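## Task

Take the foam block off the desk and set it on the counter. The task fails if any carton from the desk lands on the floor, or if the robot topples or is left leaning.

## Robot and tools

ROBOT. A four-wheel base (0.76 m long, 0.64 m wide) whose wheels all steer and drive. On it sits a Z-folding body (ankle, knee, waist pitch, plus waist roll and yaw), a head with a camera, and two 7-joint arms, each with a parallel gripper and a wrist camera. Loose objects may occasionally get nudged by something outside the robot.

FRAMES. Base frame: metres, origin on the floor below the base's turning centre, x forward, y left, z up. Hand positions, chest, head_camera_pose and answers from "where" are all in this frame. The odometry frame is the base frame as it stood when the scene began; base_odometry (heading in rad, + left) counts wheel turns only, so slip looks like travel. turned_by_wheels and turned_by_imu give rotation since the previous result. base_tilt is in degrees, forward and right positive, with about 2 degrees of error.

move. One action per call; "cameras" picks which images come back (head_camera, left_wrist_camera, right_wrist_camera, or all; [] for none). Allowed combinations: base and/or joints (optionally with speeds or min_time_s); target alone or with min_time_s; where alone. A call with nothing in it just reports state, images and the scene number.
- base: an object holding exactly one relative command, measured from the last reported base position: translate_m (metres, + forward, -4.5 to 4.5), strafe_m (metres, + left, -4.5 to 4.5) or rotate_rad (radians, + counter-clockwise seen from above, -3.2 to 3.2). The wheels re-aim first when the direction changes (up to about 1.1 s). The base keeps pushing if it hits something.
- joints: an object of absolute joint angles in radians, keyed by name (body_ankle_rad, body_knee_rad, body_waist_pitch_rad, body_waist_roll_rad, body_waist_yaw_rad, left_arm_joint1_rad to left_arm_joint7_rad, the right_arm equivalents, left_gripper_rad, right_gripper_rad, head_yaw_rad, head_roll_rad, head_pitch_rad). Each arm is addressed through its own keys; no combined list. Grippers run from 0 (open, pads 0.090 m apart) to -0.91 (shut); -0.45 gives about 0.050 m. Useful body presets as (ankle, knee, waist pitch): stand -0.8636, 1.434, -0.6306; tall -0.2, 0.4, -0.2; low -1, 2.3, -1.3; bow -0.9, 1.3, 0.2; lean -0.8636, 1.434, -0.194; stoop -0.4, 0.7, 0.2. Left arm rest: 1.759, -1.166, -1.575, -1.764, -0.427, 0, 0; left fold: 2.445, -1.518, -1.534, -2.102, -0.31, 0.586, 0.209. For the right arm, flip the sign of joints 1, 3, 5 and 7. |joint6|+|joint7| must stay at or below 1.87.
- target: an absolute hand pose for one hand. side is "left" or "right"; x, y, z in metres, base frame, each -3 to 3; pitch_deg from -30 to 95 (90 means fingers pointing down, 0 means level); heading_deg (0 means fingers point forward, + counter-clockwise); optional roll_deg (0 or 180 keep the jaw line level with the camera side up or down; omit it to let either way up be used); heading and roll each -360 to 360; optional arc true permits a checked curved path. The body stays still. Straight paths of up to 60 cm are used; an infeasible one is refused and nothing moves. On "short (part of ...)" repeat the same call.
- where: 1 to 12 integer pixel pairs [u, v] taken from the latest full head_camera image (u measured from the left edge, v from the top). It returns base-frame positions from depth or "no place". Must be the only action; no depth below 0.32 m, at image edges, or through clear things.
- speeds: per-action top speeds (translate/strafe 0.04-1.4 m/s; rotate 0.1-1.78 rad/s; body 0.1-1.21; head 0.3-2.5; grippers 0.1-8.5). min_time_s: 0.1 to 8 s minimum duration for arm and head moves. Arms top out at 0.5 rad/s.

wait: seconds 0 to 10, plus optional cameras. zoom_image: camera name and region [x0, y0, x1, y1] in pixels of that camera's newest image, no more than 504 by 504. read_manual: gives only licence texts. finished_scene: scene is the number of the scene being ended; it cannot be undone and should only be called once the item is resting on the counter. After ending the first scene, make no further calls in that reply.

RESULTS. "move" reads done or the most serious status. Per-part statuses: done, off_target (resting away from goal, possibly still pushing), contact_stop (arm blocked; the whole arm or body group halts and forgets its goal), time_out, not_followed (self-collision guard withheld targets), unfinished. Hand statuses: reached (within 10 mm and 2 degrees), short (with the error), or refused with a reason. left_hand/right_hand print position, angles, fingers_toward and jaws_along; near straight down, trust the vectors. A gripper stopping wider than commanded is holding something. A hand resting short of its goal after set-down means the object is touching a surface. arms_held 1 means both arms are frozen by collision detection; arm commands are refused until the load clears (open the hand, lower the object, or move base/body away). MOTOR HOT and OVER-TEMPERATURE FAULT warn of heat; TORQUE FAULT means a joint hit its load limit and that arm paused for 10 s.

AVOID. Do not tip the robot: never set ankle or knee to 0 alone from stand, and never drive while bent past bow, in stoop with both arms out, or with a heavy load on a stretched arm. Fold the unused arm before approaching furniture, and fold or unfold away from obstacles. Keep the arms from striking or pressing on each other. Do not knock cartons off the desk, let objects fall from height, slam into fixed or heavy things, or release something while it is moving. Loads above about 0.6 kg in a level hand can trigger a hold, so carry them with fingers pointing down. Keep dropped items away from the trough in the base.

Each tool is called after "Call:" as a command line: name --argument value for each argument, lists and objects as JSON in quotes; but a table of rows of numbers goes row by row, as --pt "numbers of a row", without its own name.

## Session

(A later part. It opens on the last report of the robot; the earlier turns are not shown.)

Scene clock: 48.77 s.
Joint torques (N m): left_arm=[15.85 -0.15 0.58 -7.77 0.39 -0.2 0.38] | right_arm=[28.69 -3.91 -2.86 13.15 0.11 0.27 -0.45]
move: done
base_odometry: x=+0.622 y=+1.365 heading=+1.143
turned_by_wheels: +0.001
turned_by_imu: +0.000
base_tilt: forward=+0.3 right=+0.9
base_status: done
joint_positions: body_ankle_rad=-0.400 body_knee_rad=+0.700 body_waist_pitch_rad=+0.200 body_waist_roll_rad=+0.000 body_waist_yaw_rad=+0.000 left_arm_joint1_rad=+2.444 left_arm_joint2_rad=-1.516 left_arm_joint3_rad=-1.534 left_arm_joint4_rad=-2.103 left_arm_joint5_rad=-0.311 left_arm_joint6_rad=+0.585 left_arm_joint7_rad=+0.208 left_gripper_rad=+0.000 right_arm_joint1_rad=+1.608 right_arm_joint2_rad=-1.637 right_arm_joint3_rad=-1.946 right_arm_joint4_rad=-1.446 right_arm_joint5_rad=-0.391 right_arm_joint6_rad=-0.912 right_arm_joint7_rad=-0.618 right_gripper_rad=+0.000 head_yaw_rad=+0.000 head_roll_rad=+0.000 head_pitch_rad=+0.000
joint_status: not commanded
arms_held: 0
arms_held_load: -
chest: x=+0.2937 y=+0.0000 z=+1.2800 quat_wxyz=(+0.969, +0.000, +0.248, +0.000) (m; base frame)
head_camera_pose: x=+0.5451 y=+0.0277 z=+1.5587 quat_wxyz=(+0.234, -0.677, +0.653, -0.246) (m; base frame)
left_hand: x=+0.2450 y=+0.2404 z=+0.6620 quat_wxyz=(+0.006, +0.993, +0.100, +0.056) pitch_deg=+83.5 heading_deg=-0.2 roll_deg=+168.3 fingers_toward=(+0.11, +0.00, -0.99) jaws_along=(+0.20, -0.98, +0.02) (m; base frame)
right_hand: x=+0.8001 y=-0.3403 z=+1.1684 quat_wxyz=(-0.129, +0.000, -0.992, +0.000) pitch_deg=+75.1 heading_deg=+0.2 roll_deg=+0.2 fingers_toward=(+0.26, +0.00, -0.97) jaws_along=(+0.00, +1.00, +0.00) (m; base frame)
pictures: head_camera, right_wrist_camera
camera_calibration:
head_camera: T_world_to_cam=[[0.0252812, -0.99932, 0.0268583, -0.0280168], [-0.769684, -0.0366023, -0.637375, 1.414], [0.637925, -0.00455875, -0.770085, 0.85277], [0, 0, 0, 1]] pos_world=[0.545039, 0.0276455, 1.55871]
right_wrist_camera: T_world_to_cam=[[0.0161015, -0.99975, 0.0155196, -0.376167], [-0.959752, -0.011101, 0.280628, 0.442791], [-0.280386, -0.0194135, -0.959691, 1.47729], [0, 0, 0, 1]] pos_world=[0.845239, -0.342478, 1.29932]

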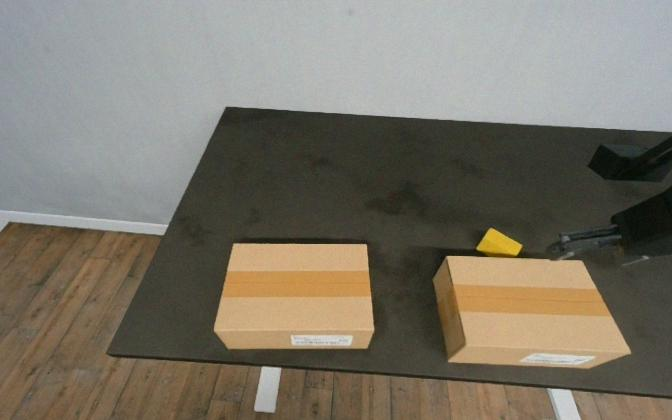

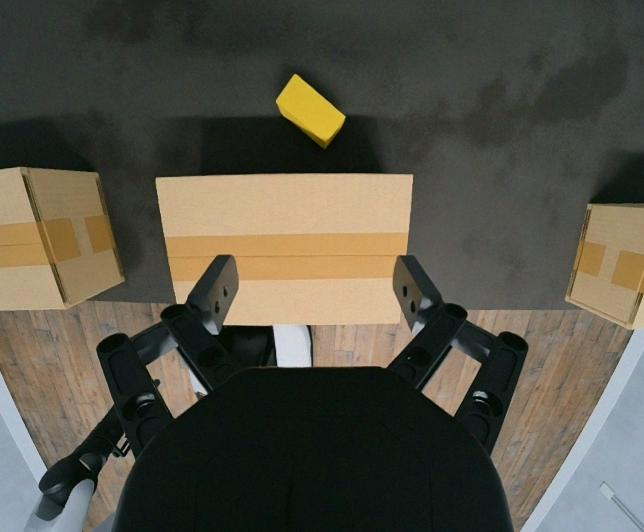

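Call:
move --pt "489 231" --pt "500 242" --pt "519 246" --pt "480 246" --pt "445 258" --pt "581 262" --pt "513 254"

Call:
zoom_image --camera "right_wrist_camera" --region '[240, 50, 440, 190]'

Call:
zoom_image --camera "head_camera" --region '[440, 210, 580, 280]'

Scene clock: 49.87 s.
Joint torques (N m): left_arm=[15.64 -0.19 0.64 -7.68 0.41 -0.2 0.33] | right_arm=[28.92 -4.21 -2.68 13.2 -0.35 0.19 -0.44]
base_odometry: x=+0.622 y=+1.365 heading=+1.143
turned_by_wheels: +0.000
turned_by_imu: +0.000
base_tilt: forward=+0.2 right=+0.9
where, head_camera: pixel (489, 231): x +0.960, y -0.308, z +1.004; pixel (500, 242): x +0.933, y -0.324, z +1.003; pixel (519, 246): x +0.926, y -0.362, z +1.001; pixel (480, 246): x +0.942, y -0.295, z +0.973; pixel (445, 258): x +0.860, y -0.180, z +1.050; pixel (581, 262): x +0.859, y -0.429, z +1.054; pixel (513, 254): x +0.906, y -0.343, z +1.001. By the robot's depth camera.
base_status: done
joint_positions: body_ankle_rad=-0.400 body_knee_rad=+0.700 body_waist_pitch_rad=+0.200 body_waist_roll_rad=+0.000 body_waist_yaw_rad=+0.000 left_arm_joint1_rad=+2.444 left_arm_joint2_rad=-1.516 left_arm_joint3_rad=-1.534 left_arm_joint4_rad=-2.103 left_arm_joint5_rad=-0.311 left_arm_joint6_rad=+0.585 left_arm_joint7_rad=+0.208 left_gripper_rad=+0.000 right_arm_joint1_rad=+1.608 right_arm_joint2_rad=-1.637 right_arm_joint3_rad=-1.946 right_arm_joint4_rad=-1.446 right_arm_joint5_rad=-0.391 right_arm_joint6_rad=-0.912 right_arm_joint7_rad=-0.618 right_gripper_rad=+0.000 head_yaw_rad=+0.000 head_roll_rad=+0.000 head_pitch_rad=+0.000
joint_status: not commanded
arms_held: 0
arms_held_load: -
chest: x=+0.2938 y=+0.0000 z=+1.2800 quat_wxyz=(+0.969, +0.000, +0.248, +0.000) (m; base frame)
head_camera_pose: x=+0.5451 y=+0.0277 z=+1.5587 quat_wxyz=(+0.234, -0.677, +0.653, -0.246) (m; base frame)
left_hand: x=+0.2450 y=+0.2404 z=+0.6620 quat_wxyz=(+0.006, +0.993, +0.100, +0.056) pitch_deg=+83.5 heading_deg=-0.2 roll_deg=+168.3 fingers_toward=(+0.11, +0.00, -0.99) jaws_along=(+0.20, -0.98, +0.02) (m; base frame)
right_hand: x=+0.8001 y=-0.3403 z=+1.1684 quat_wxyz=(-0.129, +0.000, -0.992, +0.000) pitch_deg=+75.1 heading_deg=+0.2 roll_deg=+0.2 fingers_toward=(+0.26, +0.00, -0.97) jaws_along=(+0.00, +1.00, +0.00) (m; base frame)
pictures: none

Scaled by 2.520 from the camera's 644x532 image, which has a finer 1265x1045 frame.
This view is cut from an older image: the scene may have changed since it was taken.

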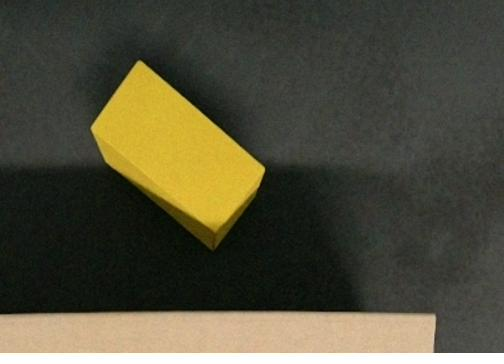

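Scaled by 3.600.
This view is cut from an older image: the scene may have changed since it was taken.

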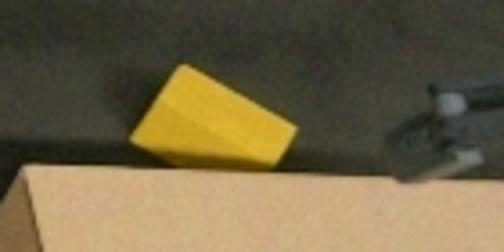

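Call:
move --base '{"translate_m": 0.13}'

Call:
move --target '{"side": "right", "x": 0.806, "y": -0.328, "z": 1.15, "pitch_deg": 78, "heading_deg": 52, "roll_deg": 0, "arc": true}' --cameras '["head_camera", "right_wrist_camera"]'

Scene clock: 55.47 s.
Joint torques (N m): left_arm=[15.67 -0.46 0.48 -7.81 0.25 -0.21 0.33] | right_arm=[28.57 -4.39 -2.69 13.06 -0.1 0.31 -0.32]
move: done
base_odometry: x=+0.675 y=+1.483 heading=+1.143
turned_by_wheels: +0.001
turned_by_imu: +0.000
base_tilt: forward=+0.2 right=+0.9
base_status: done
joint_positions: body_ankle_rad=-0.400 body_knee_rad=+0.700 body_waist_pitch_rad=+0.200 body_waist_roll_rad=+0.000 body_waist_yaw_rad=+0.000 left_arm_joint1_rad=+2.444 left_arm_joint2_rad=-1.516 left_arm_joint3_rad=-1.534 left_arm_joint4_rad=-2.102 left_arm_joint5_rad=-0.311 left_arm_joint6_rad=+0.586 left_arm_joint7_rad=+0.208 left_gripper_rad=+0.000 right_arm_joint1_rad=+1.608 right_arm_joint2_rad=-1.637 right_arm_joint3_rad=-1.946 right_arm_joint4_rad=-1.446 right_arm_joint5_rad=-0.391 right_arm_joint6_rad=-0.912 right_arm_joint7_rad=-0.618 right_gripper_rad=+0.000 head_yaw_rad=+0.000 head_roll_rad=+0.000 head_pitch_rad=+0.000
joint_status: not commanded
arms_held: 0
arms_held_load: -
chest: x=+0.2938 y=+0.0000 z=+1.2800 quat_wxyz=(+0.969, +0.000, +0.248, +0.000) (m; base frame)
head_camera_pose: x=+0.5451 y=+0.0277 z=+1.5586 quat_wxyz=(+0.234, -0.677, +0.653, -0.246) (m; base frame)
left_hand: x=+0.2449 y=+0.2403 z=+0.6620 quat_wxyz=(+0.006, +0.993, +0.100, +0.056) pitch_deg=+83.6 heading_deg=-0.3 roll_deg=+168.2 fingers_toward=(+0.11, +0.00, -0.99) jaws_along=(+0.20, -0.98, +0.02) (m; base frame)
right_hand: x=+0.8001 y=-0.3402 z=+1.1682 quat_wxyz=(-0.129, +0.000, -0.992, +0.000) pitch_deg=+75.1 heading_deg=+0.2 roll_deg=+0.2 fingers_toward=(+0.26, +0.00, -0.97) jaws_along=(+0.00, +1.00, +0.00) (m; base frame)
pictures: none

Scene clock: 58.23 s.
Joint torques (N m): left_arm=[15.56 -0.09 0.41 -7.8 0.36 -0.17 0.35] | right_arm=[29.32 -5 0.95 13.57 0.01 0.31 -0.46]
move: done
base_odometry: x=+0.675 y=+1.483 heading=+1.143
turned_by_wheels: +0.000
turned_by_imu: +0.000
base_tilt: forward=+0.3 right=+0.9
base_status: not commanded
joint_positions: body_ankle_rad=-0.400 body_knee_rad=+0.700 body_waist_pitch_rad=+0.200 body_waist_roll_rad=+0.000 body_waist_yaw_rad=+0.000 left_arm_joint1_rad=+2.444 left_arm_joint2_rad=-1.516 left_arm_joint3_rad=-1.534 left_arm_joint4_rad=-2.102 left_arm_joint5_rad=-0.311 left_arm_joint6_rad=+0.586 left_arm_joint7_rad=+0.208 left_gripper_rad=+0.000 right_arm_joint1_rad=+1.468 right_arm_joint2_rad=-1.390 right_arm_joint3_rad=-1.765 right_arm_joint4_rad=-1.187 right_arm_joint5_rad=-1.290 right_arm_joint6_rad=-0.335 right_arm_joint7_rad=-1.228 right_gripper_rad=+0.000 head_yaw_rad=+0.000 head_roll_rad=+0.000 head_pitch_rad=+0.000
joint_status: not commanded
arms_held: 0
arms_held_load: -
chest: x=+0.2938 y=+0.0000 z=+1.2800 quat_wxyz=(+0.969, +0.000, +0.248, +0.000) (m; base frame)
head_camera_pose: x=+0.5451 y=+0.0277 z=+1.5586 quat_wxyz=(+0.234, -0.677, +0.653, -0.246) (m; base frame)
left_hand: x=+0.2449 y=+0.2403 z=+0.6620 quat_wxyz=(+0.006, +0.993, +0.100, +0.056) pitch_deg=+83.6 heading_deg=-0.3 roll_deg=+168.2 fingers_toward=(+0.11, +0.00, -0.99) jaws_along=(+0.20, -0.98, +0.02) (m; base frame)
right_hand: x=+0.8064 y=-0.3279 z=+1.1509 quat_wxyz=(-0.095, +0.436, -0.894, -0.044) pitch_deg=+78.0 heading_deg=+51.2 roll_deg=-0.8 fingers_toward=(+0.13, +0.16, -0.98) jaws_along=(-0.79, +0.62, +0.00) (m; base frame)
right_hand_status: reached (straight line, to end with the hand's camera side to the robot's left, planned for 2.3 s): 1 mm and 0.2 deg off.
pictures: head_camera, right_wrist_camera
camera_calibration:
head_camera: T_world_to_cam=[[0.0252829, -0.99932, 0.0268562, -0.0280144], [-0.769724, -0.036602, -0.637327, 1.41396], [0.637876, -0.0045584, -0.770125, 0.852718], [0, 0, 0, 1]] pos_world=[0.545139, 0.0276455, 1.55861]
right_wrist_camera: T_world_to_cam=[[0.798217, -0.602077, 0.0188002, -0.867669], [-0.573616, -0.750216, 0.328846, -0.155382], [-0.183886, -0.273275, -0.944196, 1.28361], [0, 0, 0, 1]] pos_world=[0.839498, -0.288194, 1.27939]

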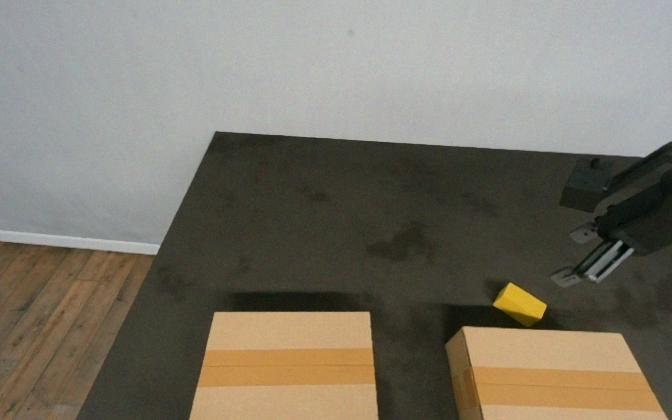

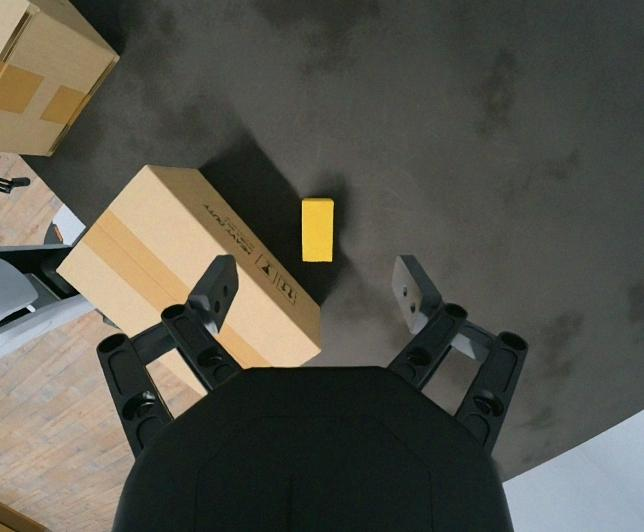

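Call:
move --joints '{"right_gripper_rad": -0.4}'

Call:
move --target '{"side": "right", "x": 0.81, "y": -0.331, "z": 0.995, "pitch_deg": 78, "heading_deg": 52, "roll_deg": 0}' --cameras '["right_wrist_camera"]'

Scene clock: 60.77 s.
Joint torques (N m): left_arm=[15.73 -0.09 0.47 -7.73 0.31 -0.22 0.36] | right_arm=[29.24 -5.08 1.11 13.59 -0.04 0.16 -0.46]
move: done
base_odometry: x=+0.675 y=+1.483 heading=+1.143
turned_by_wheels: +0.000
turned_by_imu: +0.000
base_tilt: forward=+0.1 right=+0.8
base_status: not commanded
joint_positions: body_ankle_rad=-0.400 body_knee_rad=+0.700 body_waist_pitch_rad=+0.200 body_waist_roll_rad=+0.000 body_waist_yaw_rad=+0.000 left_arm_joint1_rad=+2.444 left_arm_joint2_rad=-1.516 left_arm_joint3_rad=-1.534 left_arm_joint4_rad=-2.102 left_arm_joint5_rad=-0.311 left_arm_joint6_rad=+0.586 left_arm_joint7_rad=+0.208 left_gripper_rad=+0.000 right_arm_joint1_rad=+1.468 right_arm_joint2_rad=-1.390 right_arm_joint3_rad=-1.765 right_arm_joint4_rad=-1.187 right_arm_joint5_rad=-1.290 right_arm_joint6_rad=-0.335 right_arm_joint7_rad=-1.228 right_gripper_rad=-0.400 head_yaw_rad=+0.000 head_roll_rad=+0.000 head_pitch_rad=+0.000
joint_status: all done
arms_held: 0
arms_held_load: -
chest: x=+0.2938 y=+0.0000 z=+1.2800 quat_wxyz=(+0.969, +0.000, +0.248, +0.000) (m; base frame)
head_camera_pose: x=+0.5451 y=+0.0277 z=+1.5586 quat_wxyz=(+0.234, -0.677, +0.653, -0.246) (m; base frame)
left_hand: x=+0.2449 y=+0.2403 z=+0.6620 quat_wxyz=(+0.006, +0.993, +0.100, +0.056) pitch_deg=+83.6 heading_deg=-0.3 roll_deg=+168.2 fingers_toward=(+0.11, +0.00, -0.99) jaws_along=(+0.20, -0.98, +0.02) (m; base frame)
right_hand: x=+0.8064 y=-0.3279 z=+1.1509 quat_wxyz=(-0.095, +0.436, -0.894, -0.044) pitch_deg=+78.0 heading_deg=+51.2 roll_deg=-0.8 fingers_toward=(+0.13, +0.16, -0.98) jaws_along=(-0.79, +0.62, +0.00) (m; base frame)
pictures: none

Scene clock: 62.33 s.
Joint torques (N m): left_arm=[15.71 0.06 0.42 -7.74 0.39 -0.17 0.39] | right_arm=[32.68 -4.81 1.38 11.99 0.48 0.43 0.28]
move: done
base_odometry: x=+0.675 y=+1.483 heading=+1.143
turned_by_wheels: +0.000
turned_by_imu: +0.000
base_tilt: forward=+0.2 right=+0.9
base_status: not commanded
joint_positions: body_ankle_rad=-0.400 body_knee_rad=+0.700 body_waist_pitch_rad=+0.200 body_waist_roll_rad=+0.000 body_waist_yaw_rad=+0.000 left_arm_joint1_rad=+2.444 left_arm_joint2_rad=-1.516 left_arm_joint3_rad=-1.534 left_arm_joint4_rad=-2.102 left_arm_joint5_rad=-0.311 left_arm_joint6_rad=+0.586 left_arm_joint7_rad=+0.208 left_gripper_rad=+0.000 right_arm_joint1_rad=+1.237 right_arm_joint2_rad=-1.326 right_arm_joint3_rad=-1.713 right_arm_joint4_rad=-1.322 right_arm_joint5_rad=-1.218 right_arm_joint6_rad=-0.215 right_arm_joint7_rad=-0.871 right_gripper_rad=-0.400 head_yaw_rad=+0.000 head_roll_rad=+0.000 head_pitch_rad=+0.000
joint_status: not commanded
arms_held: 0
arms_held_load: -
chest: x=+0.2938 y=+0.0000 z=+1.2800 quat_wxyz=(+0.969, +0.000, +0.248, +0.000) (m; base frame)
head_camera_pose: x=+0.5451 y=+0.0277 z=+1.5587 quat_wxyz=(+0.234, -0.677, +0.653, -0.246) (m; base frame)
left_hand: x=+0.2449 y=+0.2403 z=+0.6620 quat_wxyz=(+0.006, +0.993, +0.100, +0.056) pitch_deg=+83.6 heading_deg=-0.3 roll_deg=+168.2 fingers_toward=(+0.11, +0.00, -0.99) jaws_along=(+0.20, -0.98, +0.02) (m; base frame)
right_hand: x=+0.8093 y=-0.3309 z=+0.9951 quat_wxyz=(-0.093, +0.436, -0.894, -0.046) pitch_deg=+78.1 heading_deg=+52.2 roll_deg=+0.1 fingers_toward=(+0.13, +0.16, -0.98) jaws_along=(-0.79, +0.61, +0.00) (m; base frame)
right_hand_status: reached (straight line, to end with the hand's camera side to the robot's left, planned for 1.1 s): 1 mm and 0.2 deg off.
pictures: right_wrist_camera
camera_calibration:
right_wrist_camera: T_world_to_cam=[[0.799332, -0.600697, 0.0152286, -0.865794], [-0.570922, -0.75132, 0.331007, -0.109385], [-0.187393, -0.273279, -0.943505, 1.13829], [0, 0, 0, 1]] pos_world=[0.842915, -0.291191, 1.12338]

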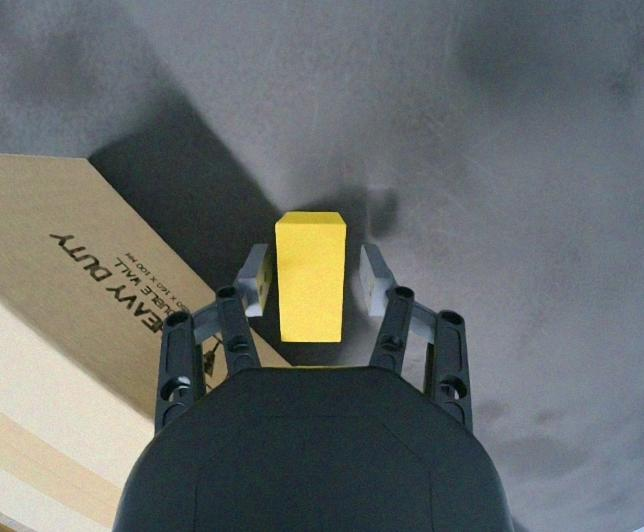

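Call:
move --joints '{"right_gripper_rad": -0.78}'

Call:
move --target '{"side": "right", "x": 0.78, "y": -0.331, "z": 1.16, "pitch_deg": 78, "heading_deg": 52, "roll_deg": 0}' --cameras '["right_wrist_camera"]'

Call:
move --base '{"translate_m": -0.6}'

Call:
move --base '{"rotate_rad": 3.1416}' --speeds '{"rotate_rad": 1.2}' --cameras '["head_camera", "right_wrist_camera"]'

Scene clock: 66.33 s.
Joint torques (N m): left_arm=[15.9 -0.09 0.61 -7.71 0.39 -0.21 0.38] | right_arm=[32.47 -5.72 1.32 11.65 0.57 0.41 0.25]
move: off_target
base_odometry: x=+0.675 y=+1.483 heading=+1.143
turned_by_wheels: +0.000
turned_by_imu: +0.000
base_tilt: forward=+0.3 right=+0.8
base_status: not commanded
joint_positions: body_ankle_rad=-0.400 body_knee_rad=+0.700 body_waist_pitch_rad=+0.200 body_waist_roll_rad=+0.000 body_waist_yaw_rad=+0.000 left_arm_joint1_rad=+2.444 left_arm_joint2_rad=-1.516 left_arm_joint3_rad=-1.534 left_arm_joint4_rad=-2.102 left_arm_joint5_rad=-0.311 left_arm_joint6_rad=+0.586 left_arm_joint7_rad=+0.208 left_gripper_rad=+0.000 right_arm_joint1_rad=+1.237 right_arm_joint2_rad=-1.326 right_arm_joint3_rad=-1.713 right_arm_joint4_rad=-1.321 right_arm_joint5_rad=-1.218 right_arm_joint6_rad=-0.215 right_arm_joint7_rad=-0.871 right_gripper_rad=-0.625 head_yaw_rad=+0.000 head_roll_rad=+0.000 head_pitch_rad=+0.000
joint_status: right_gripper_rad off_target (ended at -0.625, target -0.780)
arms_held: 0
arms_held_load: -
chest: x=+0.2938 y=+0.0000 z=+1.2800 quat_wxyz=(+0.969, +0.000, +0.248, +0.000) (m; base frame)
head_camera_pose: x=+0.5451 y=+0.0277 z=+1.5587 quat_wxyz=(+0.234, -0.677, +0.653, -0.246) (m; base frame)
left_hand: x=+0.2449 y=+0.2403 z=+0.6620 quat_wxyz=(+0.006, +0.993, +0.100, +0.056) pitch_deg=+83.6 heading_deg=-0.3 roll_deg=+168.2 fingers_toward=(+0.11, +0.00, -0.99) jaws_along=(+0.20, -0.98, +0.02) (m; base frame)
right_hand: x=+0.8095 y=-0.3310 z=+0.9952 quat_wxyz=(-0.093, +0.436, -0.894, -0.045) pitch_deg=+78.1 heading_deg=+52.1 roll_deg=+0.0 fingers_toward=(+0.13, +0.16, -0.98) jaws_along=(-0.79, +0.61, +0.00) (m; base frame)
pictures: none

Scene clock: 67.93 s.
Joint torques (N m): left_arm=[15.8 -0.38 0.52 -7.69 0.43 -0.24 0.37] | right_arm=[28.71 -8.32 0.75 13.21 0.05 -0.11 -0.44]
move: done
base_odometry: x=+0.675 y=+1.483 heading=+1.143
turned_by_wheels: +0.000
turned_by_imu: +0.000
base_tilt: forward=+0.2 right=+0.8
base_status: not commanded
joint_positions: body_ankle_rad=-0.400 body_knee_rad=+0.700 body_waist_pitch_rad=+0.200 body_waist_roll_rad=+0.000 body_waist_yaw_rad=+0.000 left_arm_joint1_rad=+2.444 left_arm_joint2_rad=-1.516 left_arm_joint3_rad=-1.534 left_arm_joint4_rad=-2.102 left_arm_joint5_rad=-0.311 left_arm_joint6_rad=+0.586 left_arm_joint7_rad=+0.208 left_gripper_rad=+0.000 right_arm_joint1_rad=+1.567 right_arm_joint2_rad=-1.387 right_arm_joint3_rad=-1.787 right_arm_joint4_rad=-1.307 right_arm_joint5_rad=-1.301 right_arm_joint6_rad=-0.317 right_arm_joint7_rad=-1.209 right_gripper_rad=-0.626 head_yaw_rad=+0.000 head_roll_rad=+0.000 head_pitch_rad=+0.000
joint_status: not commanded
arms_held: 0
arms_held_load: -
chest: x=+0.2938 y=+0.0000 z=+1.2800 quat_wxyz=(+0.969, +0.000, +0.248, +0.000) (m; base frame)
head_camera_pose: x=+0.5451 y=+0.0277 z=+1.5587 quat_wxyz=(+0.234, -0.677, +0.653, -0.246) (m; base frame)
left_hand: x=+0.2449 y=+0.2403 z=+0.6620 quat_wxyz=(+0.006, +0.993, +0.100, +0.056) pitch_deg=+83.6 heading_deg=-0.3 roll_deg=+168.3 fingers_toward=(+0.11, +0.00, -0.99) jaws_along=(+0.20, -0.98, +0.02) (m; base frame)
right_hand: x=+0.7801 y=-0.3310 z=+1.1588 quat_wxyz=(-0.094, +0.436, -0.894, -0.047) pitch_deg=+77.9 heading_deg=+52.5 roll_deg=+0.5 fingers_toward=(+0.13, +0.17, -0.98) jaws_along=(-0.79, +0.62, +0.00) (m; base frame)
right_hand_status: reached (straight line, to end with the hand's camera side to the robot's left, planned for 1.1 s): 1 mm and 0.1 deg off.
pictures: right_wrist_camera
camera_calibration:
right_wrist_camera: T_world_to_cam=[[0.798425, -0.601933, 0.0139777, -0.843313], [-0.572519, -0.751813, 0.327106, -0.174771], [-0.186387, -0.269172, -0.944884, 1.28951], [0, 0, 0, 1]] pos_world=[0.81361, -0.291914, 1.28739]

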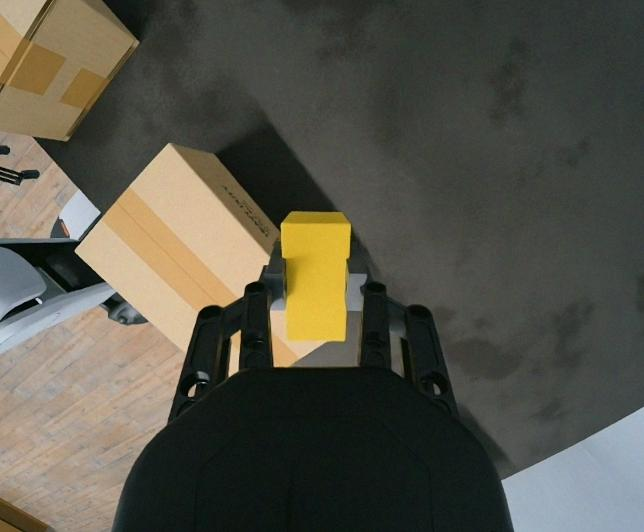

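Scene clock: 71.70 s.
Joint torques (N m): left_arm=[14.5 -0.09 0.68 -8.24 0.22 -0.16 0.37] | right_arm=[28.03 -7.88 0.96 13.45 0 -0.24 -0.19]
move: done
base_odometry: x=+0.427 y=+0.937 heading=+1.142
turned_by_wheels: -0.001
turned_by_imu: -0.001
base_tilt: forward=+0.2 right=+0.8
base_status: done
joint_positions: body_ankle_rad=-0.400 body_knee_rad=+0.700 body_waist_pitch_rad=+0.200 body_waist_roll_rad=+0.000 body_waist_yaw_rad=+0.000 left_arm_joint1_rad=+2.445 left_arm_joint2_rad=-1.516 left_arm_joint3_rad=-1.534 left_arm_joint4_rad=-2.102 left_arm_joint5_rad=-0.311 left_arm_joint6_rad=+0.586 left_arm_joint7_rad=+0.208 left_gripper_rad=+0.000 right_arm_joint1_rad=+1.569 right_arm_joint2_rad=-1.387 right_arm_joint3_rad=-1.788 right_arm_joint4_rad=-1.308 right_arm_joint5_rad=-1.301 right_arm_joint6_rad=-0.318 right_arm_joint7_rad=-1.210 right_gripper_rad=-0.626 head_yaw_rad=+0.000 head_roll_rad=+0.000 head_pitch_rad=+0.000
joint_status: not commanded
arms_held: 0
arms_held_load: -
chest: x=+0.2933 y=+0.0000 z=+1.2802 quat_wxyz=(+0.969, +0.000, +0.247, +0.000) (m; base frame)
head_camera_pose: x=+0.5444 y=+0.0277 z=+1.5590 quat_wxyz=(+0.234, -0.677, +0.653, -0.246) (m; base frame)
left_hand: x=+0.2435 y=+0.2403 z=+0.6620 quat_wxyz=(+0.006, +0.993, +0.100, +0.055) pitch_deg=+83.7 heading_deg=-0.2 roll_deg=+168.3 fingers_toward=(+0.11, +0.00, -0.99) jaws_along=(+0.20, -0.98, +0.02) (m; base frame)
right_hand: x=+0.7795 y=-0.3310 z=+1.1603 quat_wxyz=(-0.095, +0.436, -0.894, -0.047) pitch_deg=+77.9 heading_deg=+52.2 roll_deg=+0.2 fingers_toward=(+0.13, +0.17, -0.98) jaws_along=(-0.79, +0.62, +0.00) (m; base frame)
pictures: none

Scene clock: 76.50 s.
Joint torques (N m): left_arm=[15.24 0.27 0.51 -8.07 0.38 -0.23 0.25] | right_arm=[29.9 -6.6 1.11 13.15 0.43 -0.08 0.07]
move: done
base_odometry: x=+0.428 y=+0.937 heading=-2.000
turned_by_wheels: +3.141
turned_by_imu: +3.121
base_tilt: forward=+0.2 right=+0.8
base_status: done
joint_positions: body_ankle_rad=-0.400 body_knee_rad=+0.700 body_waist_pitch_rad=+0.200 body_waist_roll_rad=+0.000 body_waist_yaw_rad=+0.000 left_arm_joint1_rad=+2.445 left_arm_joint2_rad=-1.517 left_arm_joint3_rad=-1.534 left_arm_joint4_rad=-2.102 left_arm_joint5_rad=-0.311 left_arm_joint6_rad=+0.586 left_arm_joint7_rad=+0.208 left_gripper_rad=+0.000 right_arm_joint1_rad=+1.567 right_arm_joint2_rad=-1.390 right_arm_joint3_rad=-1.787 right_arm_joint4_rad=-1.307 right_arm_joint5_rad=-1.302 right_arm_joint6_rad=-0.318 right_arm_joint7_rad=-1.211 right_gripper_rad=-0.626 head_yaw_rad=+0.000 head_roll_rad=+0.000 head_pitch_rad=+0.000
joint_status: not commanded
arms_held: 0
arms_held_load: -
chest: x=+0.2936 y=+0.0000 z=+1.2801 quat_wxyz=(+0.969, +0.000, +0.248, +0.000) (m; base frame)
head_camera_pose: x=+0.5449 y=+0.0278 z=+1.5588 quat_wxyz=(+0.234, -0.677, +0.653, -0.246) (m; base frame)
left_hand: x=+0.2439 y=+0.2404 z=+0.6619 quat_wxyz=(+0.006, +0.993, +0.100, +0.055) pitch_deg=+83.6 heading_deg=+0.0 roll_deg=+168.5 fingers_toward=(+0.11, +0.00, -0.99) jaws_along=(+0.20, -0.98, +0.02) (m; base frame)
right_hand: x=+0.7798 y=-0.3307 z=+1.1593 quat_wxyz=(-0.093, +0.436, -0.894, -0.046) pitch_deg=+78.1 heading_deg=+52.2 roll_deg=+0.2 fingers_toward=(+0.13, +0.16, -0.98) jaws_along=(-0.79, +0.61, +0.00) (m; base frame)
pictures: head_camera, right_wrist_camera
camera_calibration:
head_camera: T_world_to_cam=[[0.0256458, -0.999305, 0.0270427, -0.0284013], [-0.769442, -0.0370023, -0.637644, 1.41421], [0.638201, -0.00445491, -0.769857, 0.852464], [0, 0, 0, 1]] pos_world=[0.54484, 0.0277452, 1.55881]
right_wrist_camera: T_world_to_cam=[[0.7994, -0.60061, 0.0150977, -0.844437], [-0.570995, -0.751687, 0.330048, -0.179411], [-0.186881, -0.272461, -0.943843, 1.28805], [0, 0, 0, 1]] pos_world=[0.813313, -0.291094, 1.28768]

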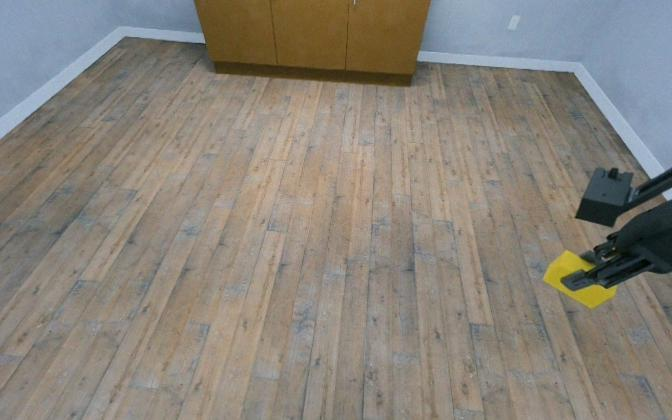

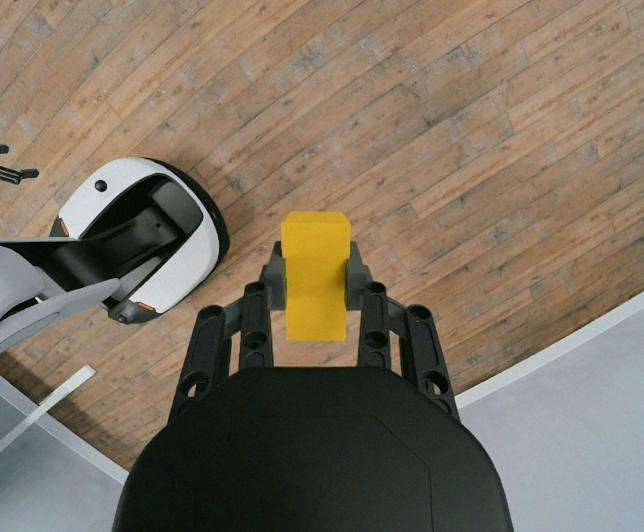

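Call:
move --base '{"translate_m": 2.2}' --speeds '{"translate_m": 0.7}' --joints '{"head_pitch_rad": -0.2}' --cameras '["head_camera"]'

Call:
move --pt "150 250" --pt "330 250" --pt "450 250" --pt "500 250" --pt "330 220" --pt "450 215" --pt "330 280"

Scene clock: 84.20 s.
Joint torques (N m): left_arm=[15.26 0.13 0.54 -8.07 0.22 -0.2 0.24] | right_arm=[29.3 -6.61 0.92 13.32 0.23 -0.1 -0.13]
move: done
base_odometry: x=-0.478 y=-1.068 heading=-1.994
turned_by_wheels: +0.006
turned_by_imu: +0.002
base_tilt: forward=+0.2 right=+0.8
base_status: done
joint_positions: body_ankle_rad=-0.400 body_knee_rad=+0.700 body_waist_pitch_rad=+0.200 body_waist_roll_rad=+0.000 body_waist_yaw_rad=+0.000 left_arm_joint1_rad=+2.444 left_arm_joint2_rad=-1.517 left_arm_joint3_rad=-1.534 left_arm_joint4_rad=-2.102 left_arm_joint5_rad=-0.311 left_arm_joint6_rad=+0.586 left_arm_joint7_rad=+0.208 left_gripper_rad=+0.000 right_arm_joint1_rad=+1.568 right_arm_joint2_rad=-1.390 right_arm_joint3_rad=-1.787 right_arm_joint4_rad=-1.308 right_arm_joint5_rad=-1.302 right_arm_joint6_rad=-0.318 right_arm_joint7_rad=-1.211 right_gripper_rad=-0.626 head_yaw_rad=+0.000 head_roll_rad=+0.000 head_pitch_rad=-0.200
joint_status: all done
arms_held: 0
arms_held_load: -
chest: x=+0.2936 y=+0.0000 z=+1.2800 quat_wxyz=(+0.969, +0.000, +0.248, +0.000) (m; base frame)
head_camera_pose: x=+0.5326 y=+0.0277 z=+1.5849 quat_wxyz=(+0.298, -0.649, +0.627, -0.312) (m; base frame)
left_hand: x=+0.2442 y=+0.2402 z=+0.6620 quat_wxyz=(+0.006, +0.993, +0.100, +0.055) pitch_deg=+83.6 heading_deg=-0.1 roll_deg=+168.4 fingers_toward=(+0.11, +0.00, -0.99) jaws_along=(+0.20, -0.98, +0.02) (m; base frame)
right_hand: x=+0.7797 y=-0.3309 z=+1.1594 quat_wxyz=(-0.093, +0.436, -0.894, -0.046) pitch_deg=+78.1 heading_deg=+52.2 roll_deg=+0.2 fingers_toward=(+0.13, +0.16, -0.98) jaws_along=(-0.79, +0.62, +0.00) (m; base frame)
pictures: head_camera
camera_calibration:
head_camera: T_world_to_cam=[[0.0194366, -0.999319, 0.0313491, -0.0324131], [-0.627584, -0.0366028, -0.777688, 1.56789], [0.778306, -0.00455863, -0.627868, 0.58071], [0, 0, 0, 1]] pos_world=[0.532644, 0.0276455, 1.58496]

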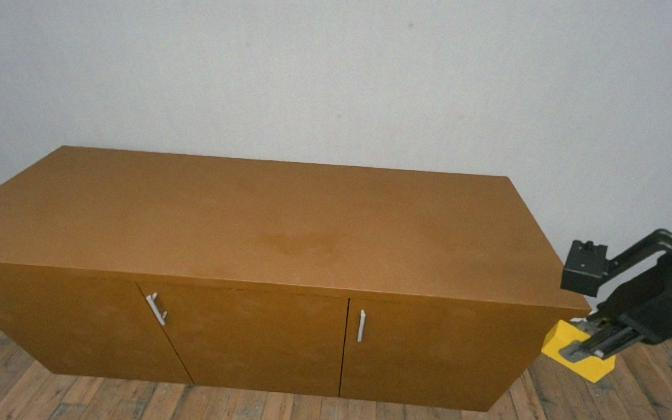

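Scene clock: 84.20 s.
Joint torques (N m): left_arm=[15.26 0.13 0.54 -8.07 0.22 -0.2 0.24] | right_arm=[29.3 -6.61 0.92 13.32 0.23 -0.1 -0.13]
base_odometry: x=-0.478 y=-1.068 heading=-1.994
turned_by_wheels: +0.000
turned_by_imu: +0.000
base_tilt: forward=+0.2 right=+0.8
where, head_camera: pixel (150, 250): x +1.143, y +0.530, z +0.925; pixel (330, 250): x +1.171, y +0.035, z +0.922; pixel (450, 250): x +1.187, y -0.310, z +0.922; pixel (500, 250): x +1.196, y -0.459, z +0.921; pixel (330, 220): x +1.296, y +0.039, z +0.926; pixel (450, 215): x +1.348, y -0.352, z +0.921; pixel (330, 280): x +1.064, y +0.031, z +0.922. By the robot's depth camera.
base_status: done
joint_positions: body_ankle_rad=-0.400 body_knee_rad=+0.700 body_waist_pitch_rad=+0.200 body_waist_roll_rad=+0.000 body_waist_yaw_rad=+0.000 left_arm_joint1_rad=+2.444 left_arm_joint2_rad=-1.517 left_arm_joint3_rad=-1.534 left_arm_joint4_rad=-2.102 left_arm_joint5_rad=-0.311 left_arm_joint6_rad=+0.586 left_arm_joint7_rad=+0.208 left_gripper_rad=+0.000 right_arm_joint1_rad=+1.568 right_arm_joint2_rad=-1.390 right_arm_joint3_rad=-1.787 right_arm_joint4_rad=-1.308 right_arm_joint5_rad=-1.302 right_arm_joint6_rad=-0.318 right_arm_joint7_rad=-1.211 right_gripper_rad=-0.626 head_yaw_rad=+0.000 head_roll_rad=+0.000 head_pitch_rad=-0.200
joint_status: all done
arms_held: 0
arms_held_load: -
chest: x=+0.2936 y=+0.0000 z=+1.2800 quat_wxyz=(+0.969, +0.000, +0.248, +0.000) (m; base frame)
head_camera_pose: x=+0.5326 y=+0.0277 z=+1.5849 quat_wxyz=(+0.298, -0.649, +0.627, -0.312) (m; base frame)
left_hand: x=+0.2442 y=+0.2402 z=+0.6620 quat_wxyz=(+0.006, +0.993, +0.100, +0.055) pitch_deg=+83.6 heading_deg=-0.1 roll_deg=+168.4 fingers_toward=(+0.11, +0.00, -0.99) jaws_along=(+0.20, -0.98, +0.02) (m; base frame)
right_hand: x=+0.7797 y=-0.3309 z=+1.1594 quat_wxyz=(-0.093, +0.436, -0.894, -0.046) pitch_deg=+78.1 heading_deg=+52.2 roll_deg=+0.2 fingers_toward=(+0.13, +0.16, -0.98) jaws_along=(-0.79, +0.62, +0.00) (m; base frame)
pictures: none

Call:
move --base '{"translate_m": 0.45}'

Call:
move --target '{"side": "right", "x": 0.78, "y": -0.3, "z": 0.965, "pitch_deg": 78, "heading_deg": 52, "roll_deg": 0}' --cameras '["head_camera"]'

Call:
zoom_image --camera "head_camera" --region '[440, 250, 671, 419]'

Call:
move --target '{"side": "right", "x": 0.78, "y": -0.3, "z": 0.953, "pitch_deg": 78, "heading_deg": 52, "roll_deg": 0}' --cameras '["head_camera", "right_wrist_camera"]'

Scene clock: 89.27 s.
Joint torques (N m): left_arm=[15.89 0.19 0.51 -7.74 0.29 -0.13 0.26] | right_arm=[29.04 -7.06 0.98 13.13 0.31 -0.01 -0.01]
move: done
base_odometry: x=-0.661 y=-1.479 heading=-1.992
turned_by_wheels: +0.002
turned_by_imu: +0.000
base_tilt: forward=+0.2 right=+0.7
base_status: done
joint_positions: body_ankle_rad=-0.400 body_knee_rad=+0.700 body_waist_pitch_rad=+0.200 body_waist_roll_rad=+0.000 body_waist_yaw_rad=+0.000 left_arm_joint1_rad=+2.444 left_arm_joint2_rad=-1.517 left_arm_joint3_rad=-1.534 left_arm_joint4_rad=-2.102 left_arm_joint5_rad=-0.311 left_arm_joint6_rad=+0.586 left_arm_joint7_rad=+0.208 left_gripper_rad=+0.000 right_arm_joint1_rad=+1.567 right_arm_joint2_rad=-1.390 right_arm_joint3_rad=-1.787 right_arm_joint4_rad=-1.308 right_arm_joint5_rad=-1.302 right_arm_joint6_rad=-0.318 right_arm_joint7_rad=-1.211 right_gripper_rad=-0.626 head_yaw_rad=+0.000 head_roll_rad=+0.000 head_pitch_rad=-0.200
joint_status: not commanded
arms_held: 0
arms_held_load: -
chest: x=+0.2937 y=+0.0000 z=+1.2800 quat_wxyz=(+0.969, +0.000, +0.248, +0.000) (m; base frame)
head_camera_pose: x=+0.5327 y=+0.0277 z=+1.5849 quat_wxyz=(+0.298, -0.649, +0.627, -0.312) (m; base frame)
left_hand: x=+0.2449 y=+0.2402 z=+0.6620 quat_wxyz=(+0.006, +0.993, +0.100, +0.056) pitch_deg=+83.6 heading_deg=-0.1 roll_deg=+168.3 fingers_toward=(+0.11, +0.00, -0.99) jaws_along=(+0.20, -0.98, +0.02) (m; base frame)
right_hand: x=+0.7797 y=-0.3307 z=+1.1592 quat_wxyz=(-0.093, +0.436, -0.894, -0.046) pitch_deg=+78.1 heading_deg=+52.3 roll_deg=+0.3 fingers_toward=(+0.13, +0.16, -0.98) jaws_along=(-0.79, +0.61, +0.00) (m; base frame)
pictures: none

Scene clock: 91.13 s.
Joint torques (N m): left_arm=[15.83 -0.04 0.41 -7.69 0.34 -0.27 0.21] | right_arm=[31.34 -3.8 1.7 10.6 0.59 0.42 0.23]
move: done
base_odometry: x=-0.661 y=-1.479 heading=-1.992
turned_by_wheels: +0.000
turned_by_imu: +0.000
base_tilt: forward=+0.2 right=+0.8
base_status: not commanded
joint_positions: body_ankle_rad=-0.400 body_knee_rad=+0.700 body_waist_pitch_rad=+0.200 body_waist_roll_rad=+0.000 body_waist_yaw_rad=+0.000 left_arm_joint1_rad=+2.444 left_arm_joint2_rad=-1.517 left_arm_joint3_rad=-1.534 left_arm_joint4_rad=-2.102 left_arm_joint5_rad=-0.311 left_arm_joint6_rad=+0.586 left_arm_joint7_rad=+0.208 left_gripper_rad=+0.000 right_arm_joint1_rad=+1.275 right_arm_joint2_rad=-1.355 right_arm_joint3_rad=-1.684 right_arm_joint4_rad=-1.521 right_arm_joint5_rad=-1.167 right_arm_joint6_rad=-0.194 right_arm_joint7_rad=-0.705 right_gripper_rad=-0.626 head_yaw_rad=+0.000 head_roll_rad=+0.000 head_pitch_rad=-0.200
joint_status: not commanded
arms_held: 0
arms_held_load: -
chest: x=+0.2937 y=+0.0000 z=+1.2800 quat_wxyz=(+0.969, +0.000, +0.248, +0.000) (m; base frame)
head_camera_pose: x=+0.5327 y=+0.0277 z=+1.5849 quat_wxyz=(+0.298, -0.649, +0.627, -0.312) (m; base frame)
left_hand: x=+0.2449 y=+0.2402 z=+0.6620 quat_wxyz=(+0.006, +0.993, +0.100, +0.056) pitch_deg=+83.6 heading_deg=-0.1 roll_deg=+168.3 fingers_toward=(+0.11, +0.00, -0.99) jaws_along=(+0.20, -0.98, +0.02) (m; base frame)
right_hand: x=+0.7795 y=-0.3000 z=+0.9652 quat_wxyz=(-0.093, +0.437, -0.894, -0.045) pitch_deg=+78.1 heading_deg=+52.1 roll_deg=+0.0 fingers_toward=(+0.13, +0.16, -0.98) jaws_along=(-0.79, +0.61, +0.00) (m; base frame)
right_hand_status: reached (straight line, to end with the hand's camera side to the robot's left, planned for 1.4 s): 1 mm and 0.2 deg off.
pictures: head_camera
camera_calibration:
head_camera: T_world_to_cam=[[0.0194366, -0.999319, 0.0313491, -0.0324119], [-0.627584, -0.0366028, -0.777688, 1.56788], [0.778306, -0.00455863, -0.627868, 0.580569], [0, 0, 0, 1]] pos_world=[0.532744, 0.0276455, 1.58486]

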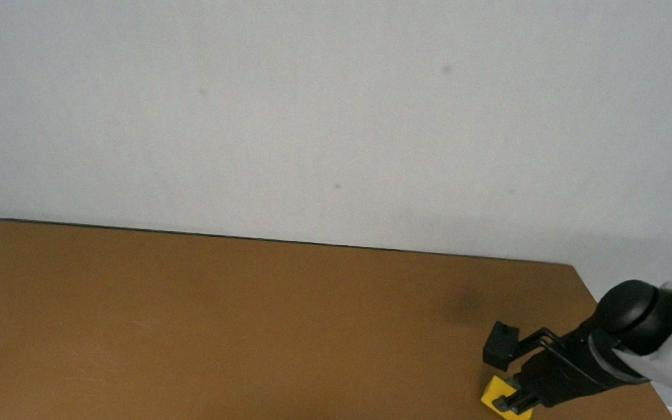

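Scaled by 2.182.

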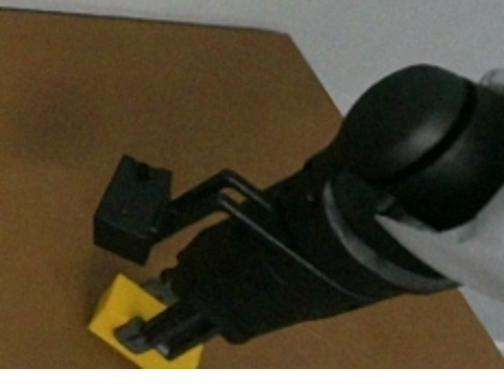

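Scene clock: 92.10 s.
Joint torques (N m): left_arm=[15.56 0.15 0.38 -7.59 0.27 -0.19 0.23] | right_arm=[29.37 -3.38 1.78 10.04 0.62 0.44 0.33]
move: done
base_odometry: x=-0.661 y=-1.479 heading=-1.992
turned_by_wheels: +0.000
turned_by_imu: +0.000
base_tilt: forward=+0.3 right=+0.9
base_status: not commanded
joint_positions: body_ankle_rad=-0.400 body_knee_rad=+0.700 body_waist_pitch_rad=+0.200 body_waist_roll_rad=+0.000 body_waist_yaw_rad=+0.000 left_arm_joint1_rad=+2.444 left_arm_joint2_rad=-1.517 left_arm_joint3_rad=-1.534 left_arm_joint4_rad=-2.102 left_arm_joint5_rad=-0.311 left_arm_joint6_rad=+0.586 left_arm_joint7_rad=+0.208 left_gripper_rad=+0.000 right_arm_joint1_rad=+1.250 right_arm_joint2_rad=-1.352 right_arm_joint3_rad=-1.680 right_arm_joint4_rad=-1.517 right_arm_joint5_rad=-1.163 right_arm_joint6_rad=-0.182 right_arm_joint7_rad=-0.684 right_gripper_rad=-0.625 head_yaw_rad=+0.000 head_roll_rad=+0.000 head_pitch_rad=-0.200
joint_status: not commanded
arms_held: 0
arms_held_load: -
chest: x=+0.2937 y=+0.0000 z=+1.2800 quat_wxyz=(+0.969, +0.000, +0.248, +0.000) (m; base frame)
head_camera_pose: x=+0.5327 y=+0.0277 z=+1.5849 quat_wxyz=(+0.298, -0.649, +0.627, -0.312) (m; base frame)
left_hand: x=+0.2448 y=+0.2402 z=+0.6620 quat_wxyz=(+0.006, +0.993, +0.100, +0.056) pitch_deg=+83.6 heading_deg=-0.1 roll_deg=+168.3 fingers_toward=(+0.11, +0.00, -0.99) jaws_along=(+0.20, -0.98, +0.02) (m; base frame)
right_hand: x=+0.7807 y=-0.3001 z=+0.9549 quat_wxyz=(-0.094, +0.437, -0.893, -0.045) pitch_deg=+78.0 heading_deg=+51.4 roll_deg=-0.7 fingers_toward=(+0.13, +0.16, -0.98) jaws_along=(-0.79, +0.61, +0.00) (m; base frame)
right_hand_status: reached (straight line, to end with the hand's camera side to the robot's left, planned for 0.3 s): 2 mm and 0.2 deg off.
pictures: head_camera, right_wrist_camera
camera_calibration:
head_camera: T_world_to_cam=[[0.0194366, -0.999319, 0.0313491, -0.0324119], [-0.627584, -0.0366028, -0.777688, 1.56788], [0.778306, -0.00455863, -0.627868, 0.580569], [0, 0, 0, 1]] pos_world=[0.532744, 0.0276455, 1.58486]
right_wrist_camera: T_world_to_cam=[[0.799647, -0.600187, 0.0184169, -0.826924], [-0.571717, -0.751622, 0.328944, -0.0867515], [-0.183585, -0.273568, -0.94417, 1.1011], [0, 0, 0, 1]] pos_world=[0.813797, -0.260288, 1.08339]

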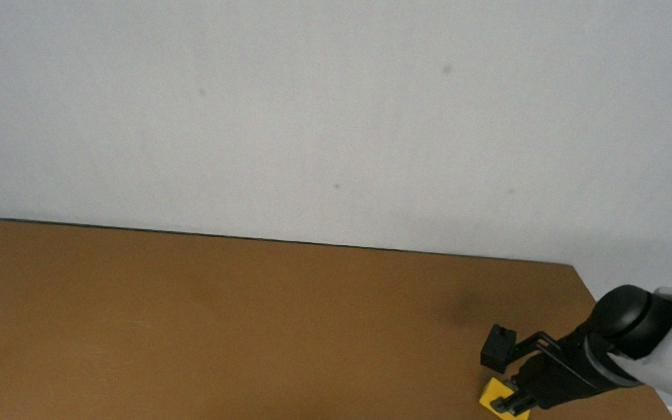

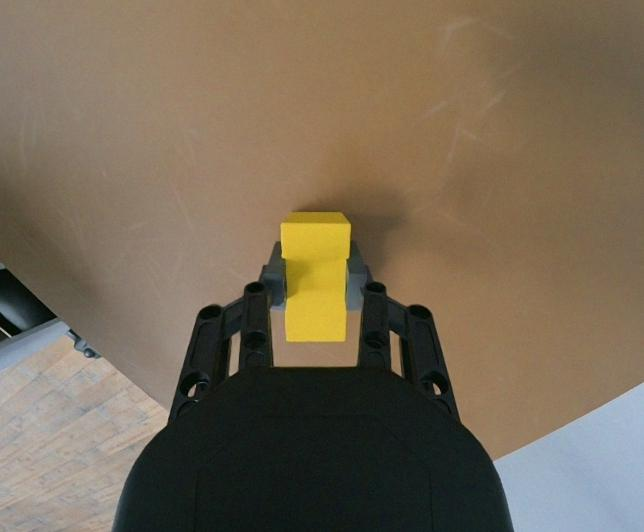

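Call:
move --joints '{"right_gripper_rad": -0.3}' --speeds '{"right_gripper_rad": 0.5}'

Call:
move --target '{"side": "right", "x": 0.77, "y": -0.3, "z": 1.12, "pitch_deg": 78, "heading_deg": 52, "roll_deg": 0}' --cameras '["right_wrist_camera"]'

Scene clock: 94.20 s.
Joint torques (N m): left_arm=[15.98 0.29 0.43 -7.67 0.28 -0.17 0.2] | right_arm=[30.07 -3.01 1.67 10.2 0.87 0.41 0.26]
move: done
base_odometry: x=-0.661 y=-1.479 heading=-1.992
turned_by_wheels: +0.000
turned_by_imu: +0.000
base_tilt: forward=+0.2 right=+0.9
base_status: not commanded
joint_positions: body_ankle_rad=-0.400 body_knee_rad=+0.700 body_waist_pitch_rad=+0.200 body_waist_roll_rad=+0.000 body_waist_yaw_rad=+0.000 left_arm_joint1_rad=+2.444 left_arm_joint2_rad=-1.517 left_arm_joint3_rad=-1.534 left_arm_joint4_rad=-2.102 left_arm_joint5_rad=-0.311 left_arm_joint6_rad=+0.586 left_arm_joint7_rad=+0.208 left_gripper_rad=+0.000 right_arm_joint1_rad=+1.248 right_arm_joint2_rad=-1.352 right_arm_joint3_rad=-1.680 right_arm_joint4_rad=-1.517 right_arm_joint5_rad=-1.163 right_arm_joint6_rad=-0.182 right_arm_joint7_rad=-0.683 right_gripper_rad=-0.301 head_yaw_rad=+0.000 head_roll_rad=+0.000 head_pitch_rad=-0.200
joint_status: all done
arms_held: 0
arms_held_load: -
chest: x=+0.2937 y=+0.0000 z=+1.2800 quat_wxyz=(+0.969, +0.000, +0.248, +0.000) (m; base frame)
head_camera_pose: x=+0.5327 y=+0.0277 z=+1.5849 quat_wxyz=(+0.298, -0.649, +0.627, -0.312) (m; base frame)
left_hand: x=+0.2448 y=+0.2402 z=+0.6620 quat_wxyz=(+0.006, +0.993, +0.100, +0.056) pitch_deg=+83.6 heading_deg=-0.1 roll_deg=+168.3 fingers_toward=(+0.11, +0.00, -0.99) jaws_along=(+0.20, -0.98, +0.02) (m; base frame)
right_hand: x=+0.7802 y=-0.3001 z=+0.9540 quat_wxyz=(-0.094, +0.437, -0.894, -0.045) pitch_deg=+78.1 heading_deg=+51.7 roll_deg=-0.4 fingers_toward=(+0.13, +0.16, -0.98) jaws_along=(-0.79, +0.61, +0.00) (m; base frame)
pictures: none

Scene clock: 95.83 s.
Joint torques (N m): left_arm=[15.6 0.29 0.38 -7.79 0.33 -0.24 0.26] | right_arm=[28.52 -6.34 0.99 12.72 -0.07 -0.08 -0.46]
move: done
base_odometry: x=-0.661 y=-1.479 heading=-1.992
turned_by_wheels: +0.000
turned_by_imu: +0.000
base_tilt: forward=+0.1 right=+0.9
base_status: not commanded
joint_positions: body_ankle_rad=-0.400 body_knee_rad=+0.700 body_waist_pitch_rad=+0.200 body_waist_roll_rad=+0.000 body_waist_yaw_rad=+0.000 left_arm_joint1_rad=+2.444 left_arm_joint2_rad=-1.517 left_arm_joint3_rad=-1.534 left_arm_joint4_rad=-2.102 left_arm_joint5_rad=-0.311 left_arm_joint6_rad=+0.586 left_arm_joint7_rad=+0.208 left_gripper_rad=+0.000 right_arm_joint1_rad=+1.581 right_arm_joint2_rad=-1.413 right_arm_joint3_rad=-1.736 right_arm_joint4_rad=-1.473 right_arm_joint5_rad=-1.235 right_arm_joint6_rad=-0.328 right_arm_joint7_rad=-1.043 right_gripper_rad=-0.300 head_yaw_rad=+0.000 head_roll_rad=+0.000 head_pitch_rad=-0.200
joint_status: not commanded
arms_held: 0
arms_held_load: -
chest: x=+0.2937 y=+0.0000 z=+1.2800 quat_wxyz=(+0.969, +0.000, +0.248, +0.000) (m; base frame)
head_camera_pose: x=+0.5327 y=+0.0277 z=+1.5849 quat_wxyz=(+0.298, -0.649, +0.627, -0.312) (m; base frame)
left_hand: x=+0.2448 y=+0.2402 z=+0.6620 quat_wxyz=(+0.006, +0.993, +0.100, +0.056) pitch_deg=+83.6 heading_deg=-0.1 roll_deg=+168.3 fingers_toward=(+0.11, +0.00, -0.99) jaws_along=(+0.20, -0.98, +0.02) (m; base frame)
right_hand: x=+0.7701 y=-0.2999 z=+1.1188 quat_wxyz=(-0.094, +0.436, -0.894, -0.047) pitch_deg=+77.9 heading_deg=+52.5 roll_deg=+0.6 fingers_toward=(+0.13, +0.17, -0.98) jaws_along=(-0.79, +0.62, +0.00) (m; base frame)
right_hand_status: reached (straight line, to end with the hand's camera side to the robot's left, planned for 1.1 s): 1 mm and 0.2 deg off.
pictures: right_wrist_camera
camera_calibration:
right_wrist_camera: T_world_to_cam=[[0.798327, -0.602068, 0.0137392, -0.815571], [-0.572589, -0.751775, 0.327071, -0.143902], [-0.18659, -0.268977, -0.9449, 1.25846], [0, 0, 0, 1]] pos_world=[0.803511, -0.260715, 1.24739]

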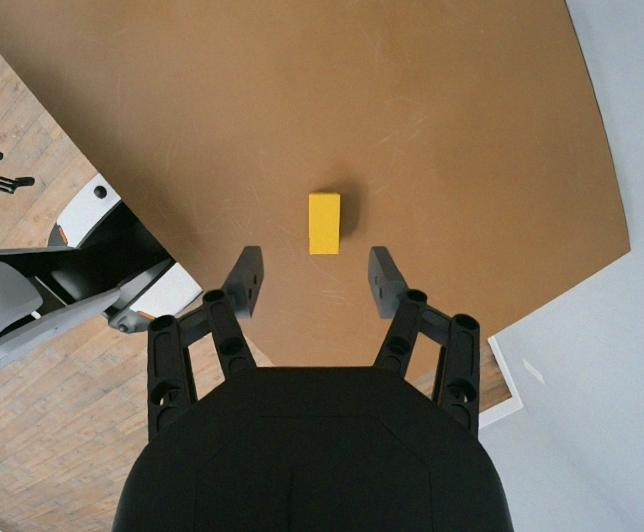

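Placed.

Call:
finished_scene --scene 2

The scene is finished: the task was done.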